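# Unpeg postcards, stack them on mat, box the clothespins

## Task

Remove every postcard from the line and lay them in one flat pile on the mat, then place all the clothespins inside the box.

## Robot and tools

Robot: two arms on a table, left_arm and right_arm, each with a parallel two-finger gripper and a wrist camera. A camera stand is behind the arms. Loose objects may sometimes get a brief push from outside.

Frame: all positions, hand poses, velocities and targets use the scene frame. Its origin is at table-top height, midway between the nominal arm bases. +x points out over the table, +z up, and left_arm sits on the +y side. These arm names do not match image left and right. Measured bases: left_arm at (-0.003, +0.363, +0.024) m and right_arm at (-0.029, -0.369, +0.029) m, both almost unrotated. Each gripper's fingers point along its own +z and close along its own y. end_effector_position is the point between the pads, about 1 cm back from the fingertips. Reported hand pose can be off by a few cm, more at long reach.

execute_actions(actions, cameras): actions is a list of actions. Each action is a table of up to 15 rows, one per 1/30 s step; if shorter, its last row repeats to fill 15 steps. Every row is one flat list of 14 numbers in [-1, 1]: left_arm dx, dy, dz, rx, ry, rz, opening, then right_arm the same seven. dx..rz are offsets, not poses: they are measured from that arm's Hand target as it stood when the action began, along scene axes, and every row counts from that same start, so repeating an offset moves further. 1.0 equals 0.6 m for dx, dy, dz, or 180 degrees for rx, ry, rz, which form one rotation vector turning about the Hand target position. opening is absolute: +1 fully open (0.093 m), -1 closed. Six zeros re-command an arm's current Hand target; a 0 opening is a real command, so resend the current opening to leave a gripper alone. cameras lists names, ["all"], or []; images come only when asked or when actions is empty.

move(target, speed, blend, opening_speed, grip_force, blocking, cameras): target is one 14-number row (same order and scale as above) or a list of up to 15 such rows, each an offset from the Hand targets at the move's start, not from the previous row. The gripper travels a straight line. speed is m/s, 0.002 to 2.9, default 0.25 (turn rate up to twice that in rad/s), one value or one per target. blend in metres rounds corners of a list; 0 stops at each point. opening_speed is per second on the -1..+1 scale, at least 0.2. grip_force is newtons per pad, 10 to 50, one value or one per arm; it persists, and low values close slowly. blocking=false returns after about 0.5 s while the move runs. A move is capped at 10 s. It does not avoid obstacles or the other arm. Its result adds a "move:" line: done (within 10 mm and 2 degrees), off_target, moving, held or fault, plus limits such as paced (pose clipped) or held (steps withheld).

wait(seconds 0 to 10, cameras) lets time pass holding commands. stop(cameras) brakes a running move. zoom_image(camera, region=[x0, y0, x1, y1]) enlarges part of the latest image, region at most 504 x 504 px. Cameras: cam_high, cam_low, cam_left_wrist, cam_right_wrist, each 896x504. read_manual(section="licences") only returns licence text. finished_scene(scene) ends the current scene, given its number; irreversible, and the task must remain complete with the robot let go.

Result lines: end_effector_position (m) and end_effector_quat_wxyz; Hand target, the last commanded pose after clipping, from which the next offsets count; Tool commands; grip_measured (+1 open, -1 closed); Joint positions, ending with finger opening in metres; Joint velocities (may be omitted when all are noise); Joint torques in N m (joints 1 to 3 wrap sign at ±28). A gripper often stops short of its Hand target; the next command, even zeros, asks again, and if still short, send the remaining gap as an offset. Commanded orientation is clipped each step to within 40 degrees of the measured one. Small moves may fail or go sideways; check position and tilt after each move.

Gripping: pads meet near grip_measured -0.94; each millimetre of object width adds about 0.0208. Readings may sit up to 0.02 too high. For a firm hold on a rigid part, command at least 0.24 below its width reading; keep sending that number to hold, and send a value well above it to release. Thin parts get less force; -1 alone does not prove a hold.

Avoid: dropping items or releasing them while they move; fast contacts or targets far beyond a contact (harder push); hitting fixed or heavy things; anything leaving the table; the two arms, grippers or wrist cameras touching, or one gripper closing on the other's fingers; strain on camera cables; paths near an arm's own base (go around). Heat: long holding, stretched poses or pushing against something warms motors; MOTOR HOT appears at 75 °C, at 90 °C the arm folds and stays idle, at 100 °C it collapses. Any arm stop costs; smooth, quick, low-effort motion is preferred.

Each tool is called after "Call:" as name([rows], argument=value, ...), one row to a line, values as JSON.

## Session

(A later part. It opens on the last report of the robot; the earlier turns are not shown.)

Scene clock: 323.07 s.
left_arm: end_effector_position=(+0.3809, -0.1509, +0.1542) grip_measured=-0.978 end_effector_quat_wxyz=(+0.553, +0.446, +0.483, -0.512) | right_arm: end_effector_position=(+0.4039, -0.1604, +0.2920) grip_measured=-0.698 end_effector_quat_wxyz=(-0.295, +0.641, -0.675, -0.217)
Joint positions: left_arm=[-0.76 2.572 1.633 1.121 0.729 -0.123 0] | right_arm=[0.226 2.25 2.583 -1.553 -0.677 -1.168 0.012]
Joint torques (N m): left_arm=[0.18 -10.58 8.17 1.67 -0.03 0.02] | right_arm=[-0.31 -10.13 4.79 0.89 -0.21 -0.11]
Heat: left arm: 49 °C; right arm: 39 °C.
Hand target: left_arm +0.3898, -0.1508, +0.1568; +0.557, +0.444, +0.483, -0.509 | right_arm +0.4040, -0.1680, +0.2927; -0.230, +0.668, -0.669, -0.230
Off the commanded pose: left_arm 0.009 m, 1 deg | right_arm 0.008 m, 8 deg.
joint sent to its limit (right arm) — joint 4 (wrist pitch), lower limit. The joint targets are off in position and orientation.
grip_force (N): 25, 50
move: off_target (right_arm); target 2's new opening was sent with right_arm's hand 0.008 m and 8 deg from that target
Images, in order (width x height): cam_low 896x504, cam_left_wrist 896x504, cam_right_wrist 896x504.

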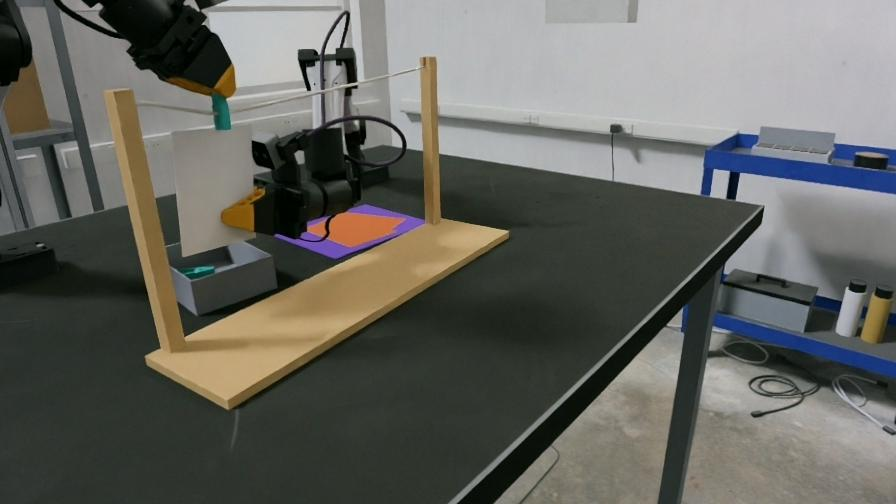

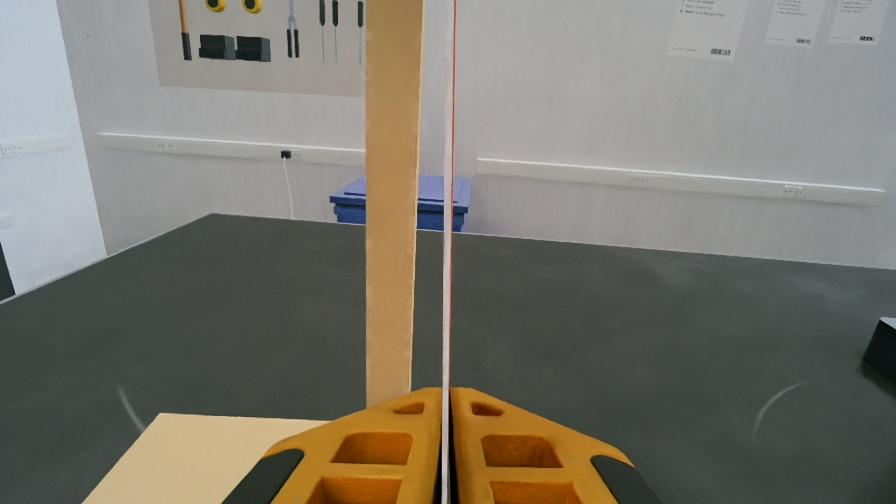

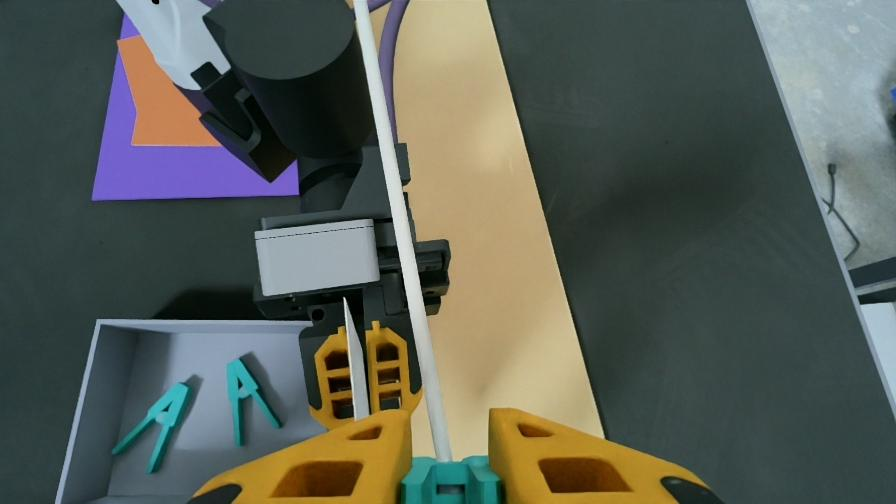

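Call:
move([
  [-0.02,0,-0.045,0,0,0,-1,0,0,0,0,0,0,-0.7],
  [-0.183,0.085,0.022,0,0,0,-1,0,0,0,0,0,0,-0.7],
  [-0.235,0.2,0.09,0,0,0.0,-1,0,0,0,0,0,0,-0.7],
], speed=0.1, blend=0.01, cameras=["all"])

Scene clock: 327.07 s.
left_arm: end_effector_position=(+0.2534, -0.0348, +0.1824) grip_measured=-0.978 end_effector_quat_wxyz=(+0.523, +0.442, +0.522, -0.509) | right_arm: end_effector_position=(+0.4039, -0.1604, +0.2920) grip_measured=-0.698 end_effector_quat_wxyz=(-0.295, +0.641, -0.675, -0.217)
Joint positions: left_arm=[-0.772 1.984 0.729 1.338 0.706 -0.123 0] | right_arm=[0.226 2.25 2.583 -1.553 -0.677 -1.168 0.012]
Joint velocities: left_arm=[within noise] | right_arm=[0.002 -0.007 -0.012 0.066 -0.022 -0.051 -0.004]
Joint torques (N m): left_arm=[0.06 -10.13 3.48 2.53 0.03 0.11] | right_arm=[-0.31 -10.14 4.83 0.9 -0.2 -0.12]
Heat: left arm: 50 °C; right arm: 39 °C.
Hand target: left_arm +0.2488, -0.0308, +0.2108; +0.557, +0.444, +0.483, -0.509 | right_arm +0.4040, -0.1680, +0.2927; -0.230, +0.668, -0.669, -0.230
Off the commanded pose: left_arm 0.029 m, 6 deg | right_arm 0.008 m, 8 deg.
joint sent to its limit (right arm) — joint 4 (wrist pitch), lower limit. The joint targets are off in position and orientation.
grip_force (N): 25, 50
move: off_target (left_arm, right_arm)

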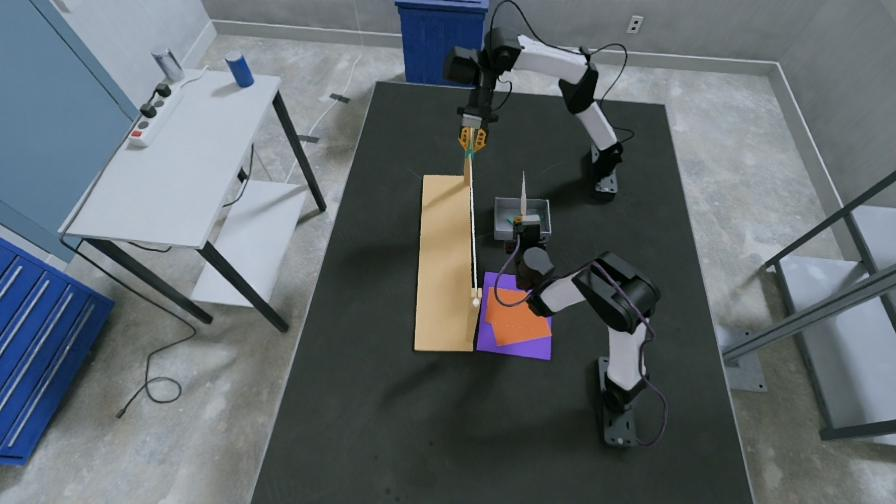

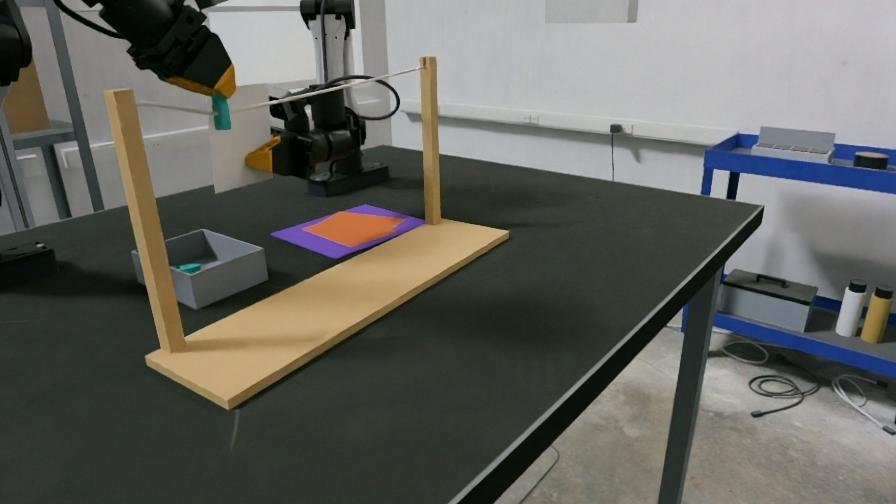

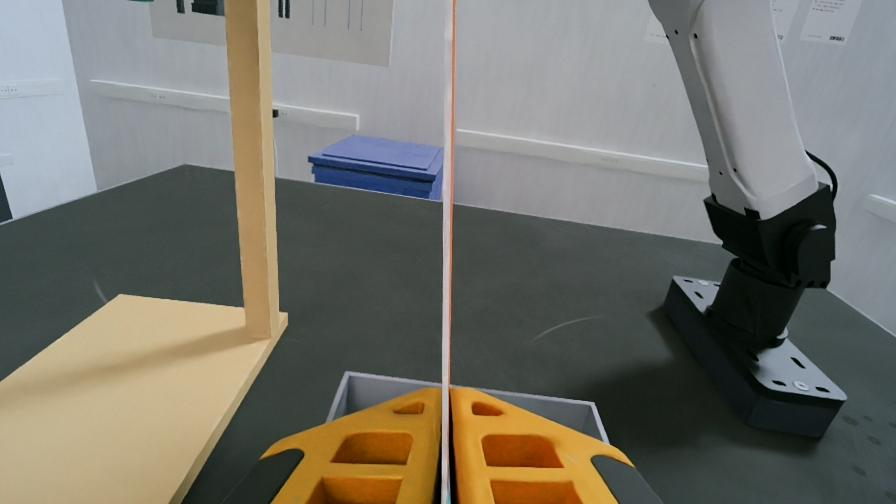

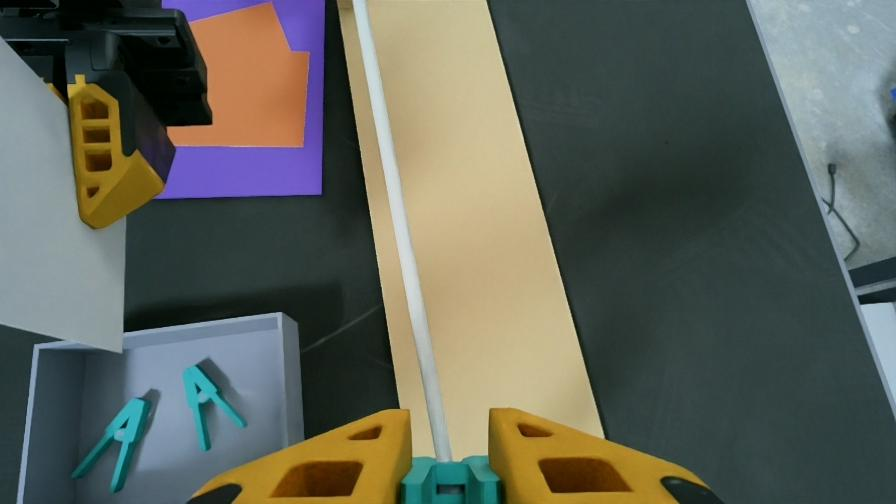

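Call:
move([
  [-0.015,0.16,0.05,0.016,0.2625,0.07,-1,0,0,0,0,0,0,-0.7],
  [-0.04,0.37,-0.01,0.0318,0.525,0.139,-1,0,0,0,0,0,0,-0.7],
], speed=0.15, blend=0.03, cameras=["all"])

Scene clock: 334.00 s.
left_arm: end_effector_position=(+0.2246, +0.1940, +0.1896) grip_measured=-0.978 end_effector_quat_wxyz=(+0.094, -0.165, +0.833, -0.521) | right_arm: end_effector_position=(+0.4039, -0.1604, +0.2920) grip_measured=-0.698 end_effector_quat_wxyz=(-0.295, +0.641, -0.675, -0.217)
Joint positions: left_arm=[-0.171 0.976 0.57 -0.357 0.88 -0.953 0] | right_arm=[0.226 2.25 2.583 -1.553 -0.677 -1.168 0.012]
Joint torques (N m): left_arm=[0.18 -0.92 10.19 1.15 0.63 0.31] | right_arm=[-0.25 -10.14 4.85 0.89 -0.19 -0.12]
Heat: left arm: 49 °C; right arm: 39 °C.
Hand target: left_arm +0.2248, +0.1912, +0.2048; +0.093, -0.148, +0.831, -0.529 | right_arm +0.4040, -0.1680, +0.2927; -0.230, +0.668, -0.669, -0.230
Off the commanded pose: left_arm 0.015 m, 2 deg | right_arm 0.008 m, 8 deg.
joint sent to its limit (right arm) — joint 4 (wrist pitch), lower limit. The joint targets are off in position and orientation.
grip_force (N): 25, 50
move: off_target (left_arm, right_arm)

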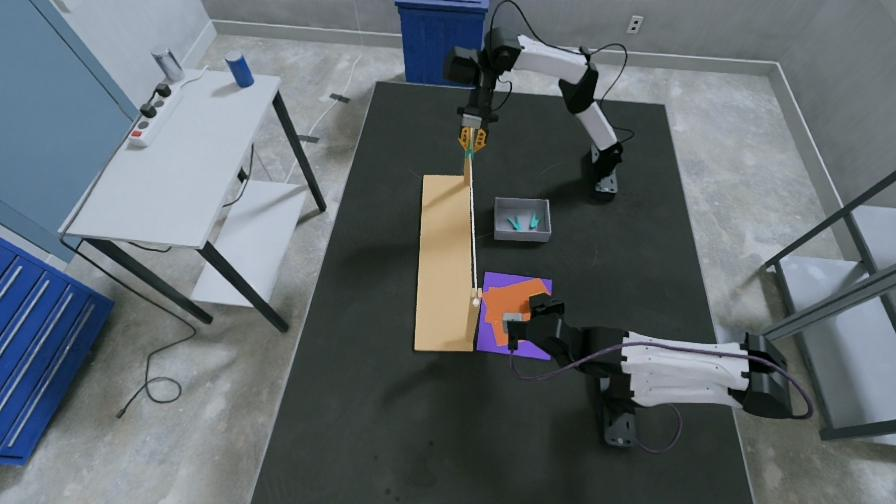

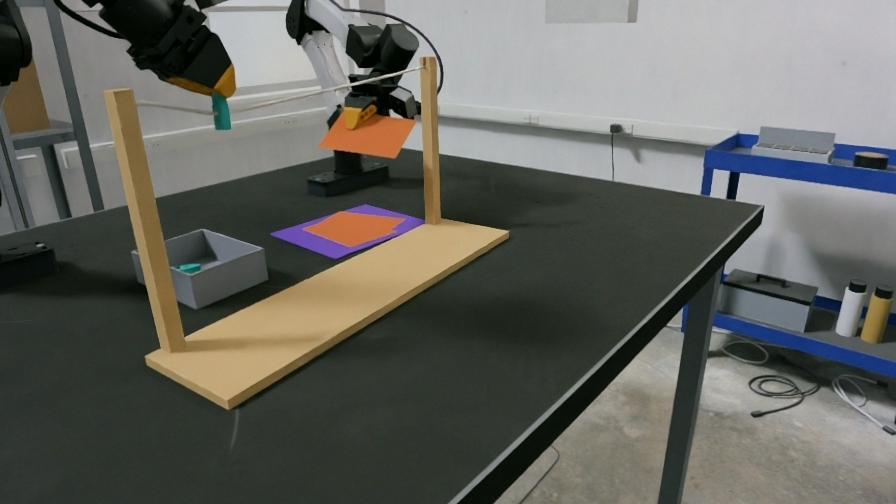

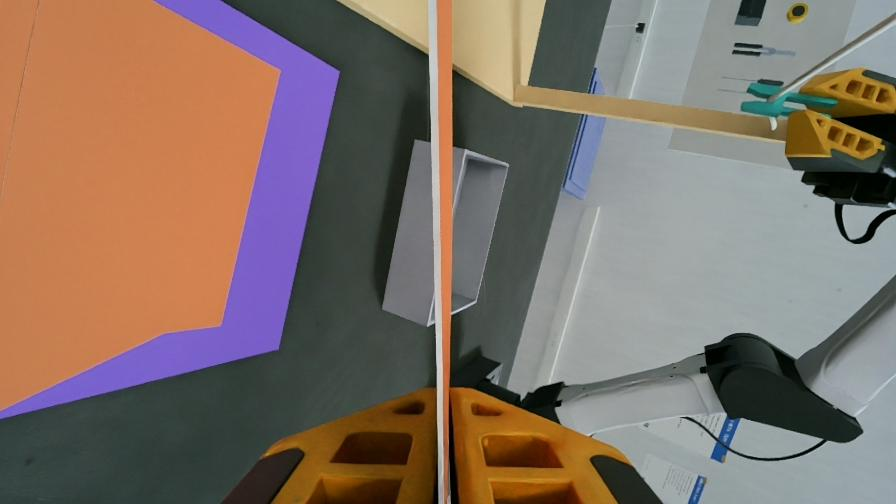

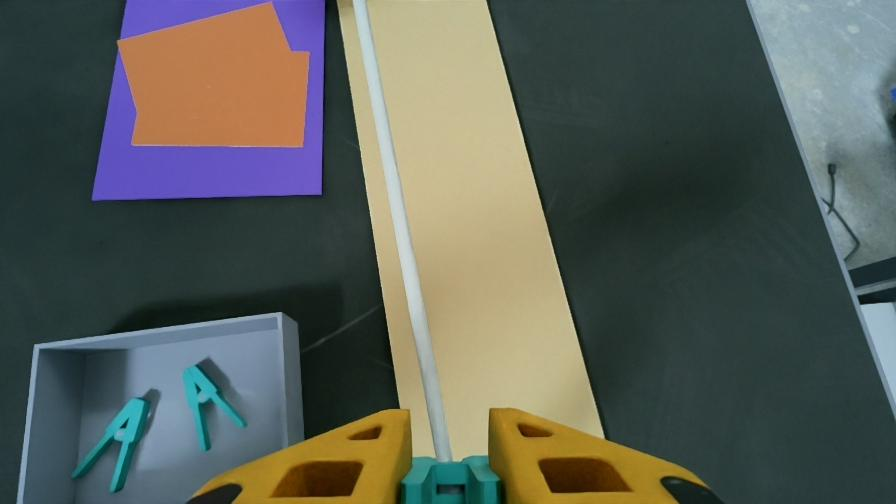

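Call:
move([
  [0.009,-0.06,-0.1,0.104,0.038,0,-1,0,0,0,0,0,0,-0.7],
  [0.009,-0.082,-0.165,0.104,0.038,0,-1,0,0,0,0,0,0,-0.7],
], speed=0.1, blend=0.01, cameras=["cam_high","cam_low","cam_left_wrist"])

Scene clock: 337.57 s.
left_arm: end_effector_position=(+0.2231, +0.1444, +0.1042) grip_measured=-0.978 end_effector_quat_wxyz=(+0.049, -0.162, +0.914, -0.368) | right_arm: end_effector_position=(+0.4039, -0.1604, +0.2920) grip_measured=-0.700 end_effector_quat_wxyz=(-0.295, +0.641, -0.675, -0.217)
Joint positions: left_arm=[-0.524 1.292 0.624 -0.292 0.486 -1.025 0] | right_arm=[0.226 2.25 2.583 -1.553 -0.677 -1.168 0.012]
Joint velocities: left_arm=[within noise] | right_arm=[-0.007 -0.017 0.007 0.066 -0.051 -0.037 -0.005]
Joint torques (N m): left_arm=[-0.95 -2.73 4.98 1.87 0.04 -0.03] | right_arm=[-0.28 -10.14 4.81 0.89 -0.2 -0.12]
Heat: left arm: 49 °C; right arm: 39 °C.
Hand target: left_arm +0.2302, +0.1420, +0.1058; +0.066, -0.162, +0.910, -0.377 | right_arm +0.4040, -0.1680, +0.2927; -0.230, +0.668, -0.669, -0.230
Off the commanded pose: left_arm 0.008 m, 2 deg | right_arm 0.008 m, 8 deg.
joint sent to its limit (right arm) — joint 4 (wrist pitch), lower limit. The joint targets are off in position and orientation.
grip_force (N): 25, 50
move: off_target (right_arm)
Images, in order (width x height): cam_high 896x504, cam_low 896x504, cam_left_wrist 896x504.

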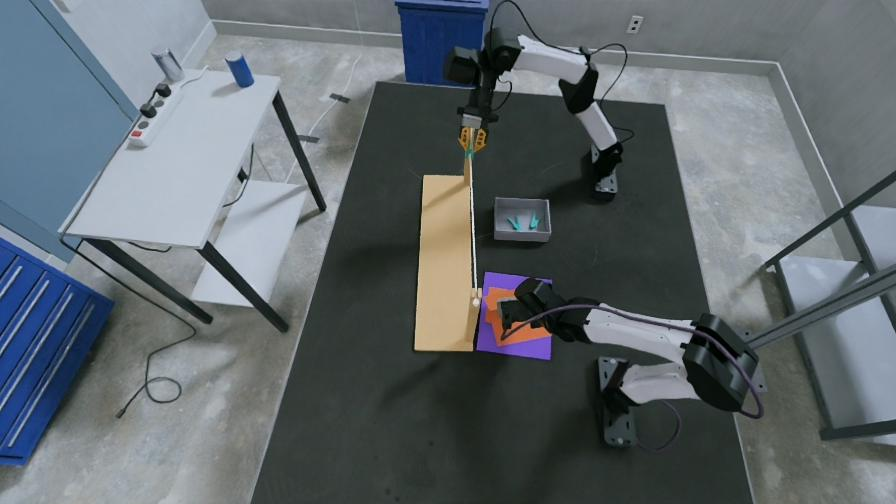

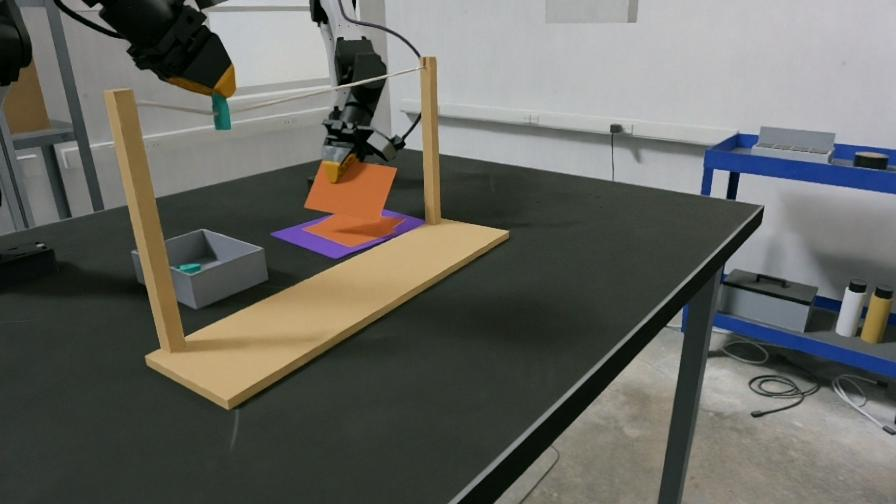

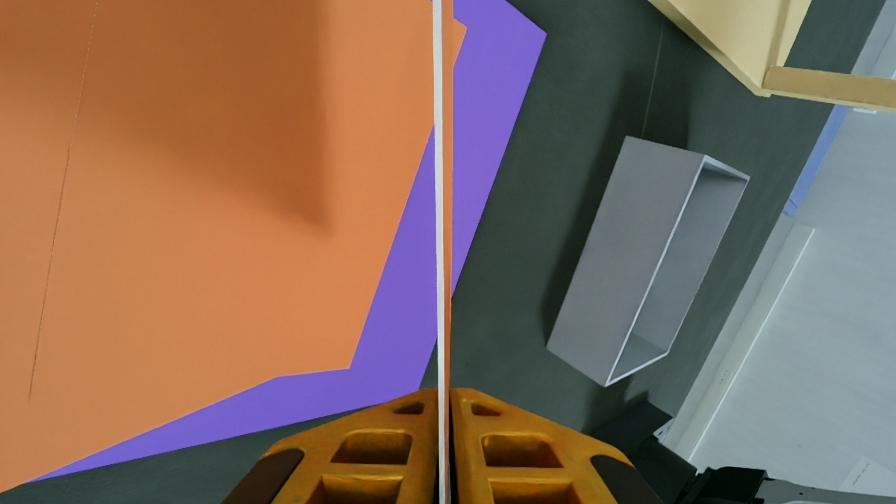

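Call:
move(target=[0.015,0.01,-0.04,0,0,0,-1,0,0,0,0,0,0,-0.7], speed=0.06, cameras=["cam_high","cam_low","cam_left_wrist"])

Scene clock: 339.13 s.
left_arm: end_effector_position=(+0.2343, +0.1516, +0.0790) grip_measured=-0.978 end_effector_quat_wxyz=(+0.052, -0.178, +0.914, -0.361) | right_arm: end_effector_position=(+0.4039, -0.1604, +0.2920) grip_measured=-0.698 end_effector_quat_wxyz=(-0.295, +0.641, -0.675, -0.217)
Joint positions: left_arm=[-0.485 1.377 0.581 -0.182 0.486 -1.014 0] | right_arm=[0.226 2.25 2.583 -1.553 -0.677 -1.168 0.012]
Joint torques (N m): left_arm=[0.14 -3.06 4.62 1.85 0.31 0.3] | right_arm=[-0.31 -10.09 4.82 0.9 -0.2 -0.13]
Heat: left arm: 49 °C; right arm: 39 °C.
Hand target: left_arm +0.2392, +0.1480, +0.0818; +0.066, -0.162, +0.910, -0.377 | right_arm +0.4040, -0.1680, +0.2927; -0.230, +0.668, -0.669, -0.230
Off the commanded pose: left_arm 0.007 m, 3 deg | right_arm 0.008 m, 8 deg.
joint sent to its limit (right arm) — joint 4 (wrist pitch), lower limit. The joint targets are off in position and orientation.
grip_force (N): 25, 50
move: off_target (left_arm, right_arm)
Images, in order (width x height): cam_high 896x504, cam_low 896x504, cam_left_wrist 896x504.

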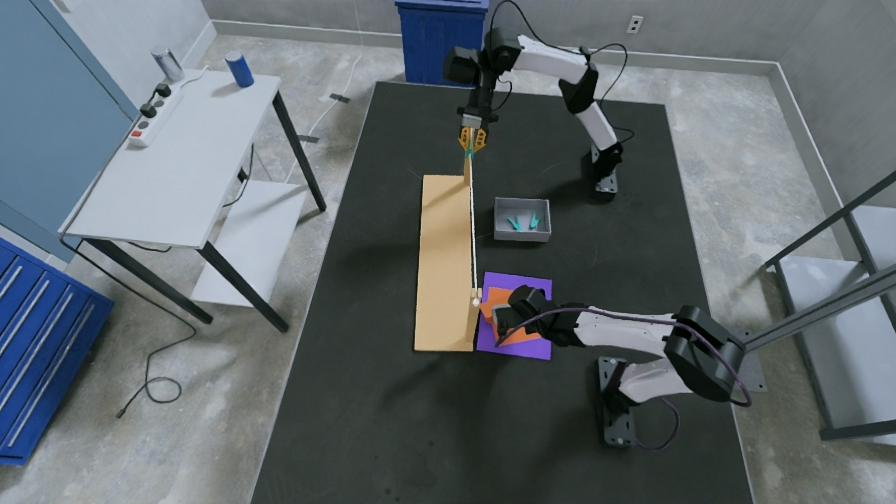

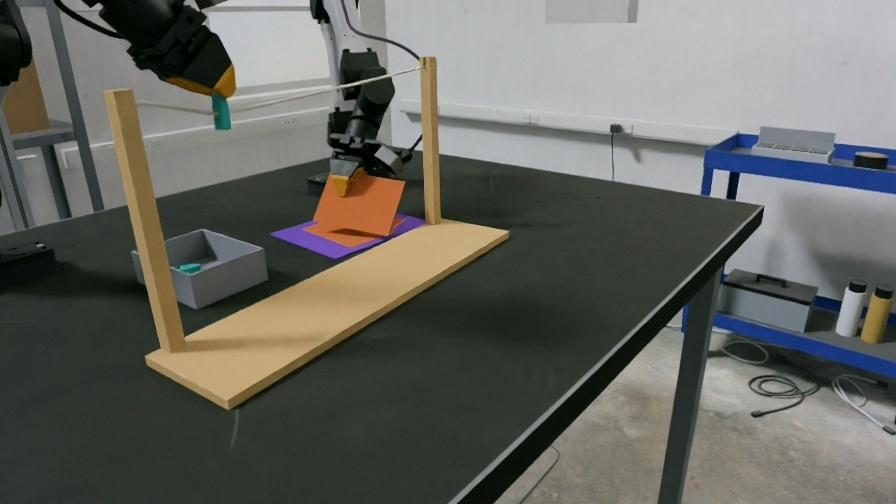

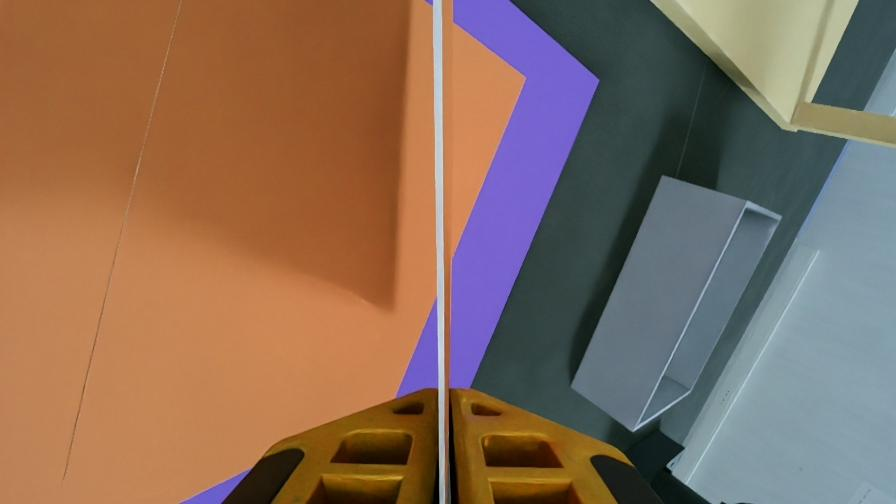

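Call:
move(target=[-0.01,-0.008,-0.025,0,0,0,-1,0,0,0,0,0,0,-0.7], speed=0.05, cameras=["cam_low","cam_left_wrist"])

Call:
zoom_image(camera="cam_low", region=[260, 140, 460, 280])

Scene clock: 340.53 s.
left_arm: end_effector_position=(+0.2295, +0.1478, +0.0652) grip_measured=-0.978 end_effector_quat_wxyz=(+0.054, -0.167, +0.914, -0.366) | right_arm: end_effector_position=(+0.4039, -0.1604, +0.2920) grip_measured=-0.700 end_effector_quat_wxyz=(-0.295, +0.641, -0.675, -0.217)
Joint positions: left_arm=[-0.504 1.407 0.53 -0.087 0.486 -1.014 0] | right_arm=[0.226 2.25 2.583 -1.553 -0.677 -1.168 0.012]
Joint torques (N m): left_arm=[-0.94 -3.03 4.34 1.88 0.11 -0.03] | right_arm=[-0.27 -10.13 4.83 0.89 -0.19 -0.12]
Heat: left arm: 49 °C; right arm: 40 °C.
Hand target: left_arm +0.2332, +0.1432, +0.0668; +0.066, -0.162, +0.910, -0.377 | right_arm +0.4040, -0.1680, +0.2927; -0.230, +0.668, -0.669, -0.230
Off the commanded pose: left_arm 0.006 m, 2 deg | right_arm 0.008 m, 8 deg.
joint sent to its limit (right arm) — joint 4 (wrist pitch), lower limit. The joint targets are off in position and orientation.
grip_force (N): 25, 50
move: off_target (right_arm)
Images, in order (width x height): cam_low 896x504, cam_left_wrist 896x504.

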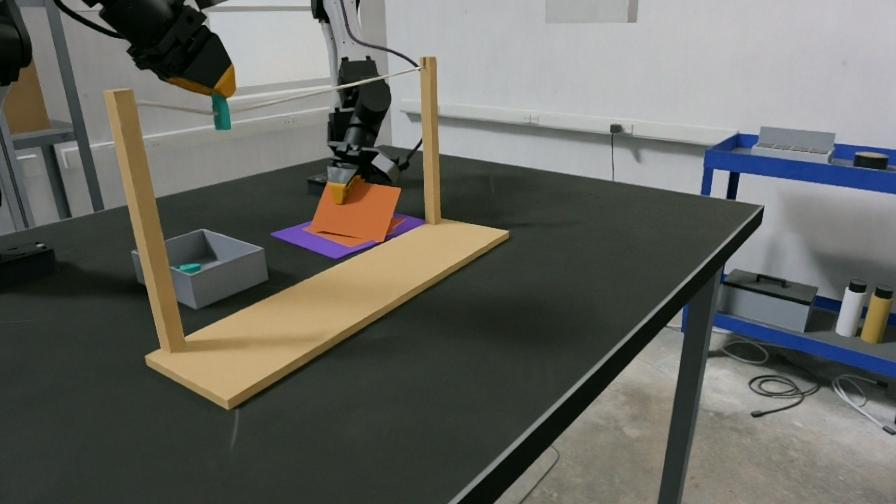

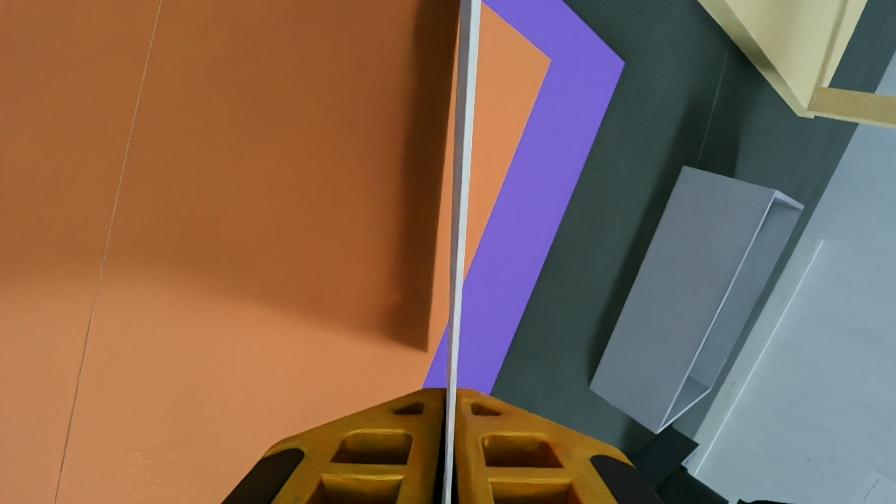

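Scaled by 2.520 from the camera's 896x504 image, which has a finer 1280x720 frame.

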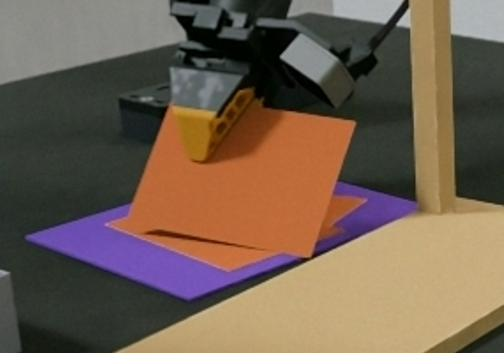

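Call:
move(target=[0,0,-0.008,0,0,0,-0.35,0,0,0,0,0,0,-0.7], opening_speed=0.3, cameras=["cam_low","cam_left_wrist"])

Call:
move(target=[-0.015,0.048,-0.042,0,0,0,-0.35,0,0,0,0,0,0,-0.7], speed=0.08, cameras=["cam_low","cam_left_wrist"])

Scene clock: 343.33 s.
left_arm: end_effector_position=(+0.2292, +0.1480, +0.0599) grip_measured=-0.353 end_effector_quat_wxyz=(+0.053, -0.168, +0.914, -0.365) | right_arm: end_effector_position=(+0.4039, -0.1604, +0.2920) grip_measured=-0.699 end_effector_quat_wxyz=(-0.295, +0.641, -0.675, -0.217)
Joint positions: left_arm=[-0.504 1.424 0.518 -0.059 0.486 -1.016 0.028] | right_arm=[0.226 2.25 2.583 -1.553 -0.677 -1.168 0.012]
Joint velocities: left_arm=[within noise] | right_arm=[0.017 -0.007 -0.017 -0.007 0.022 0.007 -0.005]
Joint torques (N m): left_arm=[-0.95 -3.15 4.36 1.88 0.11 -0.02] | right_arm=[-0.27 -10.11 4.86 0.88 -0.2 -0.11]
Heat: left arm: 49 °C; right arm: 40 °C.
Hand target: left_arm +0.2332, +0.1432, +0.0620; +0.066, -0.162, +0.910, -0.377 | right_arm +0.4040, -0.1680, +0.2927; -0.230, +0.668, -0.669, -0.230
Off the commanded pose: left_arm 0.007 m, 2 deg | right_arm 0.008 m, 8 deg.
joint sent to its limit (right arm) — joint 4 (wrist pitch), lower limit. The joint targets are off in position and orientation.
grip_force (N): 25, 50
move: off_target (right_arm)
Images, in order (width x height): cam_low 896x504, cam_left_wrist 896x504.

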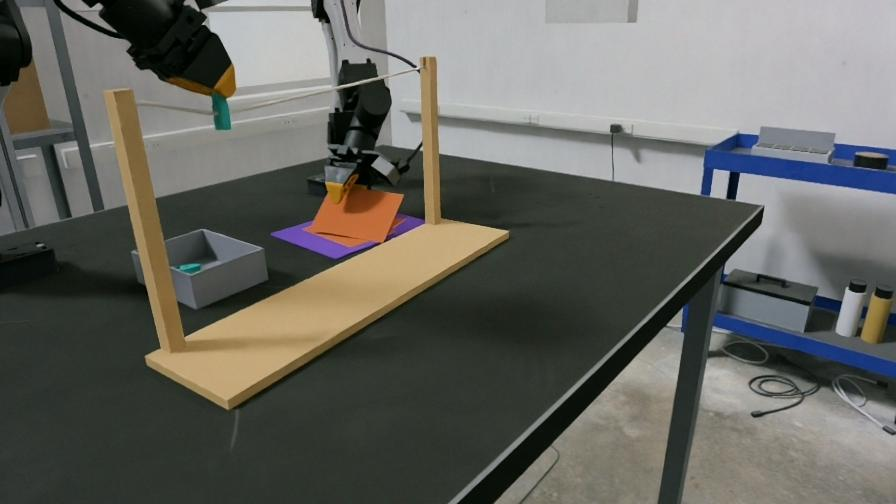

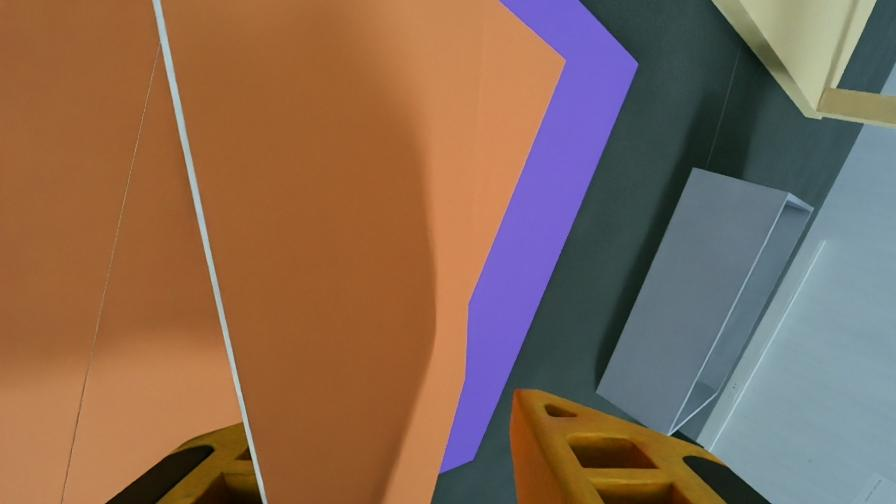

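Scene clock: 344.70 s.
left_arm: end_effector_position=(+0.2197, +0.1769, +0.0327) grip_measured=-0.353 end_effector_quat_wxyz=(+0.051, -0.181, +0.914, -0.360) | right_arm: end_effector_position=(+0.4039, -0.1604, +0.2920) grip_measured=-0.700 end_effector_quat_wxyz=(-0.295, +0.641, -0.675, -0.217)
Joint positions: left_arm=[-0.41 1.438 0.403 0.021 0.522 -0.948 0.028] | right_arm=[0.226 2.25 2.583 -1.553 -0.677 -1.168 0.012]
Joint velocities: left_arm=[within noise] | right_arm=[-0.002 0.007 -0.012 -0.022 -0.022 0.037 0.012]
Joint torques (N m): left_arm=[0.09 -2.69 3.92 1.79 0.39 0.32] | right_arm=[-0.24 -10.1 4.81 0.88 -0.19 -0.11]
Heat: left arm: 49 °C; right arm: 40 °C.
Hand target: left_arm +0.2242, +0.1720, +0.0368; +0.066, -0.162, +0.910, -0.377 | right_arm +0.4040, -0.1680, +0.2927; -0.230, +0.668, -0.669, -0.230
Off the commanded pose: left_arm 0.008 m, 3 deg | right_arm 0.008 m, 8 deg.
joint sent to its limit (right arm) — joint 4 (wrist pitch), lower limit. The joint targets are off in position and orientation.
grip_force (N): 25, 50
move: off_target (left_arm, right_arm)
Images, in order (width x height): cam_low 896x504, cam_left_wrist 896x504.

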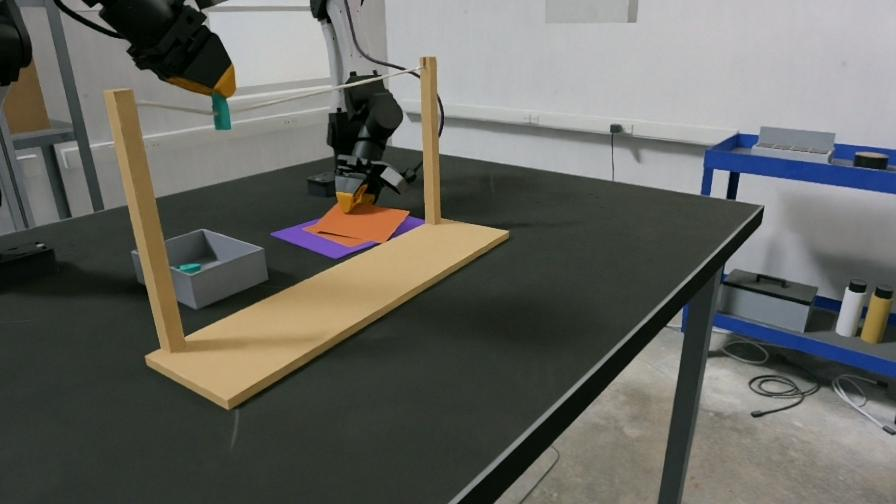

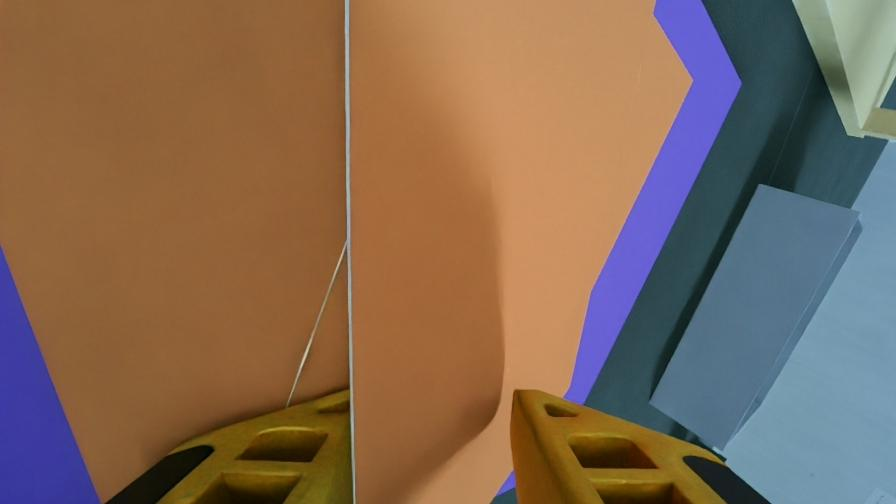

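Call:
move([
  [-0.015,0.06,-0.014,0,0,0,-0.35,0,0,0,0,0,0,-0.7],
  [-0.025,0.10,0.03,0,0,0,-0.35,0,0,0,0,0,0,-0.7],
  [-0.04,0.12,0.2,0,0,0,-0.35,0,0,0,0,0,0,-0.7],
], speed=0.1, blend=0.01, cameras=["cam_high","cam_low","cam_left_wrist"])

Call:
zoom_image(camera="cam_low", region=[260, 140, 460, 280])

Scene clock: 347.67 s.
left_arm: end_effector_position=(+0.1961, +0.2447, +0.1391) grip_measured=-0.353 end_effector_quat_wxyz=(+0.052, -0.173, +0.914, -0.363) | right_arm: end_effector_position=(+0.4039, -0.1604, +0.2920) grip_measured=-0.698 end_effector_quat_wxyz=(-0.295, +0.641, -0.675, -0.217)
Joint positions: left_arm=[-0.068 1.044 0.668 -0.854 0.682 -0.559 0.028] | right_arm=[0.226 2.25 2.583 -1.553 -0.677 -1.168 0.012]
Joint velocities: left_arm=[within noise] | right_arm=[-0.002 0.002 0.002 -0.037 -0.022 0.095 0.008]
Joint torques (N m): left_arm=[0.21 -2.39 9.25 0.62 0.64 0.28] | right_arm=[-0.32 -10.19 4.81 0.89 -0.2 -0.11]
Heat: left arm: 48 °C; right arm: 40 °C.
Hand target: left_arm +0.2002, +0.2440, +0.1568; +0.066, -0.162, +0.910, -0.377 | right_arm +0.4040, -0.1680, +0.2927; -0.230, +0.668, -0.669, -0.230
Off the commanded pose: left_arm 0.018 m, 3 deg | right_arm 0.008 m, 8 deg.
joint sent to its limit (right arm) — joint 4 (wrist pitch), lower limit. The joint targets are off in position and orientation.
grip_force (N): 25, 50
move: off_target (left_arm, right_arm)
Images, in order (width x height): cam_high 896x504, cam_low 896x504, cam_left_wrist 896x504.

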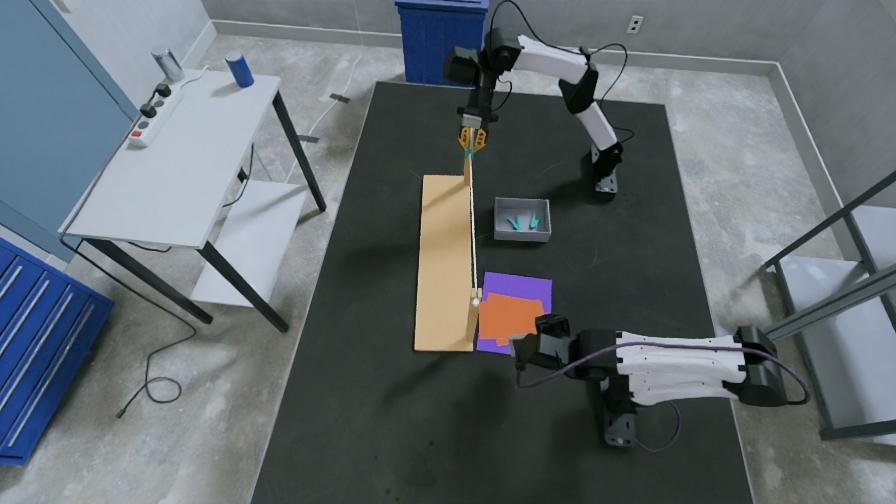

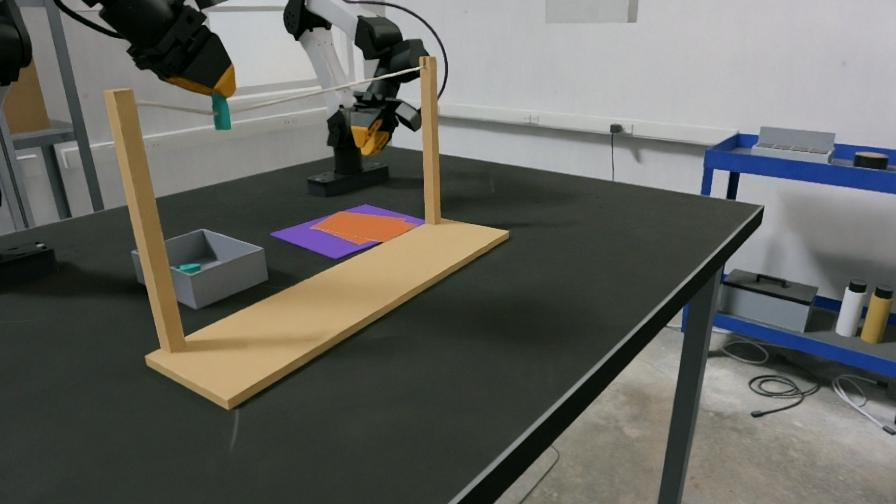

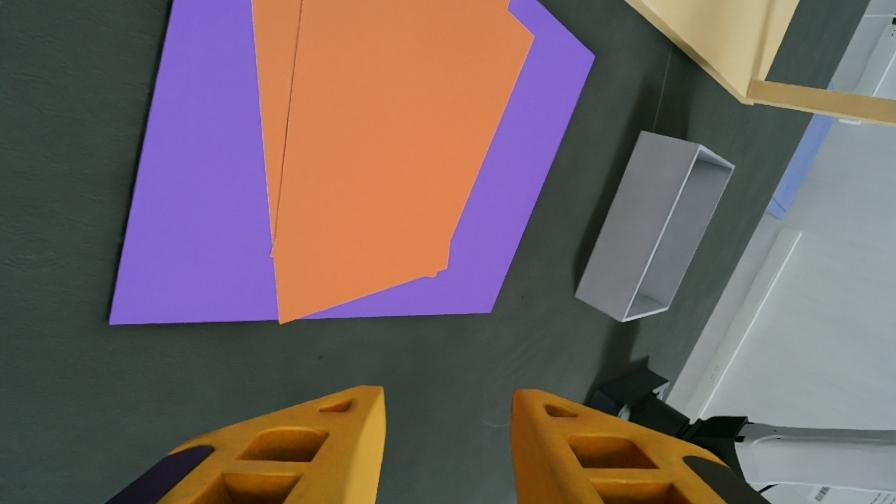

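Scaled by 2.520 from the camera's 896x504 image, which has a finer 1280x720 frame.

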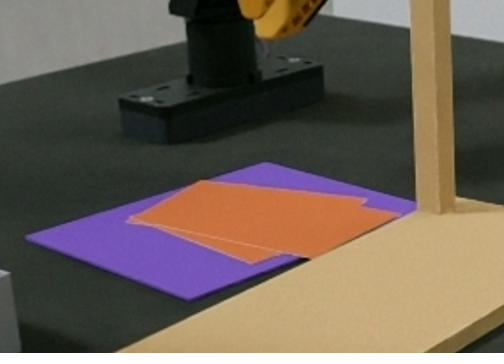

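Call:
move(target="[0.0,0.1,0.15,0,0,0,-0.35,0,0,0,0,0,0,-0.7],\"x\"]")

Call:
move(target=[-0.02,0.03,0.15,0,0,0,-0.35,0.0,-0.005,0.15,0,0,0,-0.7], speed=0.15, cameras=["all"])

Call:
zoom_image(camera="cam_high", region=[440, 240, 580, 370])


Scene clock: 349.93 s.
left_arm: end_effector_position=(+0.1885, +0.2652, +0.2338) grip_measured=-0.353 end_effector_quat_wxyz=(+0.061, -0.175, +0.913, -0.364) | right_arm: end_effector_position=(+0.4137, -0.1693, +0.3605) grip_measured=-0.700 end_effector_quat_wxyz=(+0.380, -0.605, +0.676, +0.179)
Joint positions: left_arm=[0.061 1.045 1.052 -1.315 0.717 -0.41 0.028] | right_arm=[0.203 2.25 2.823 -1.553 -0.677 -1.042 0.012]
Joint torques (N m): left_arm=[0.17 -0.9 8.64 0.52 0.71 0.29] | right_arm=[-0.35 -11.29 6.76 1.27 -0.65 0.14]
Heat: left arm: 48 °C; right arm: 40 °C.
Hand target: left_arm +0.1882, +0.2620, +0.2468; +0.066, -0.162, +0.910, -0.377 | right_arm +0.4040, -0.1710, +0.3827; +0.230, -0.668, +0.669, +0.230
Off the commanded pose: left_arm 0.013 m, 2 deg | right_arm 0.024 m, 20 deg.
joint sent to its limit (right arm) — joint 4 (wrist pitch), lower limit. The joint targets are off in position and orientation.
grip_force (N): 25, 50
move: off_target (left_arm, right_arm)

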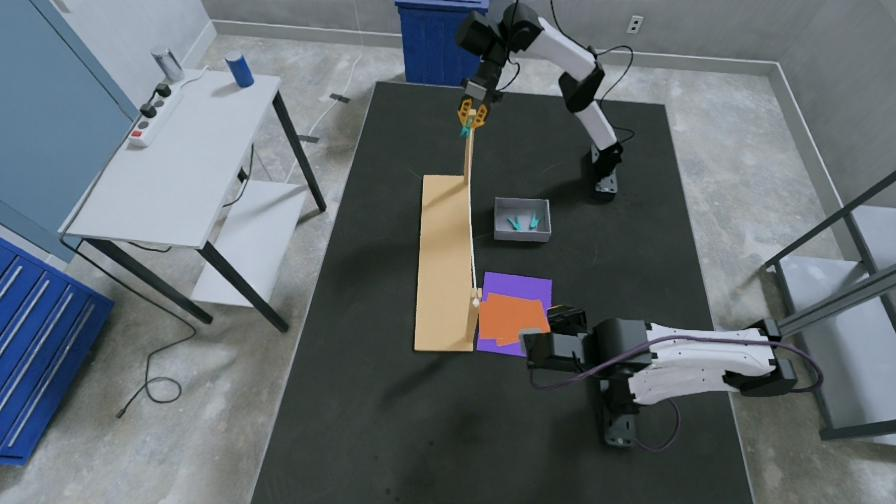

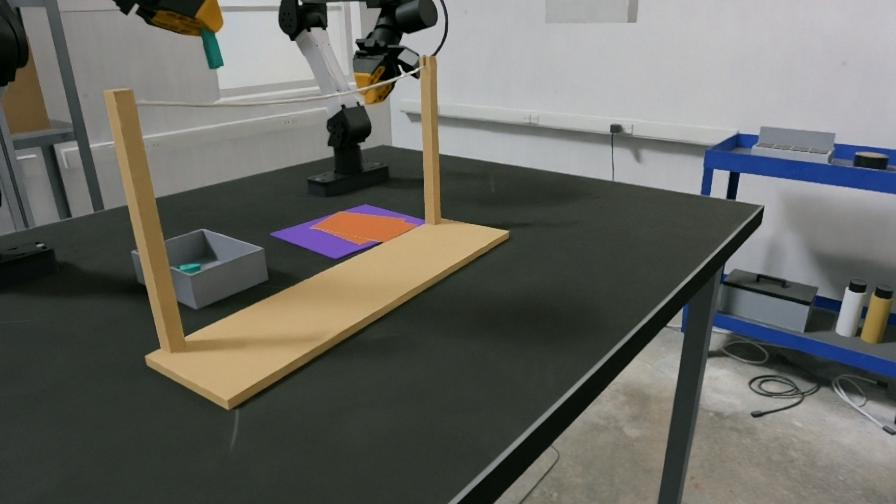

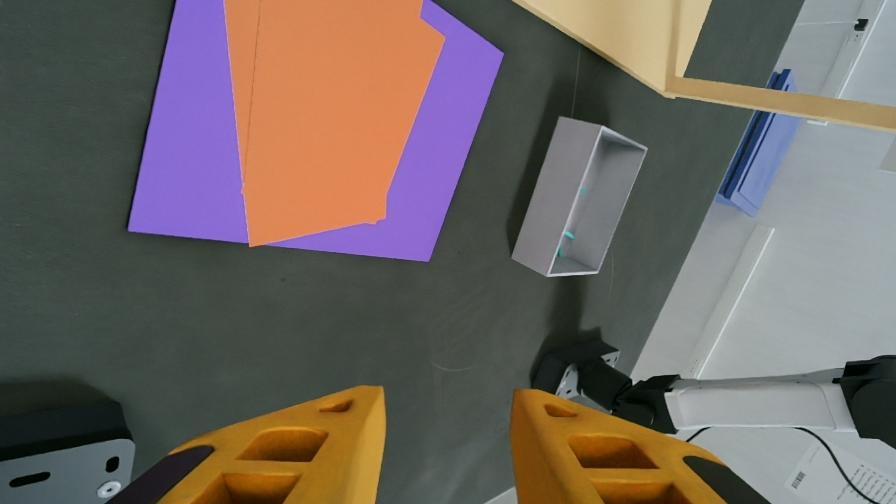

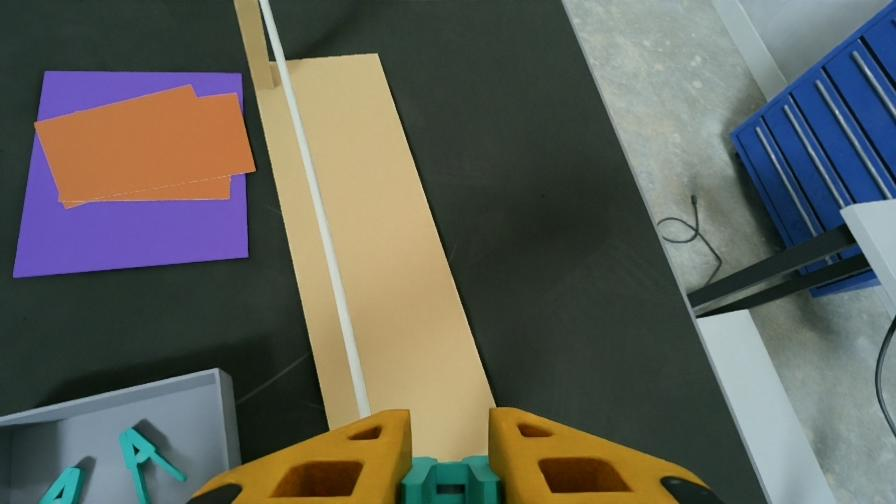

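Scaled by 3.600 from the camera's 896x504 image, which has a finer 1280x720 frame.

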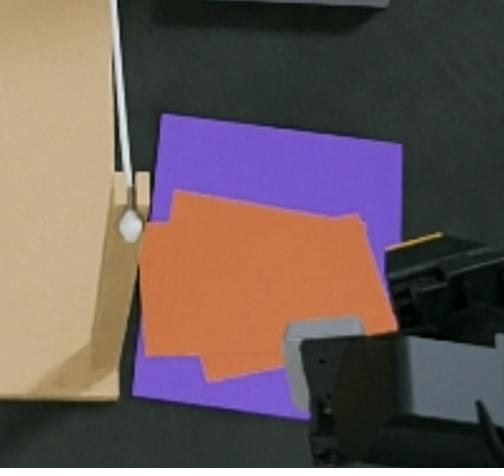

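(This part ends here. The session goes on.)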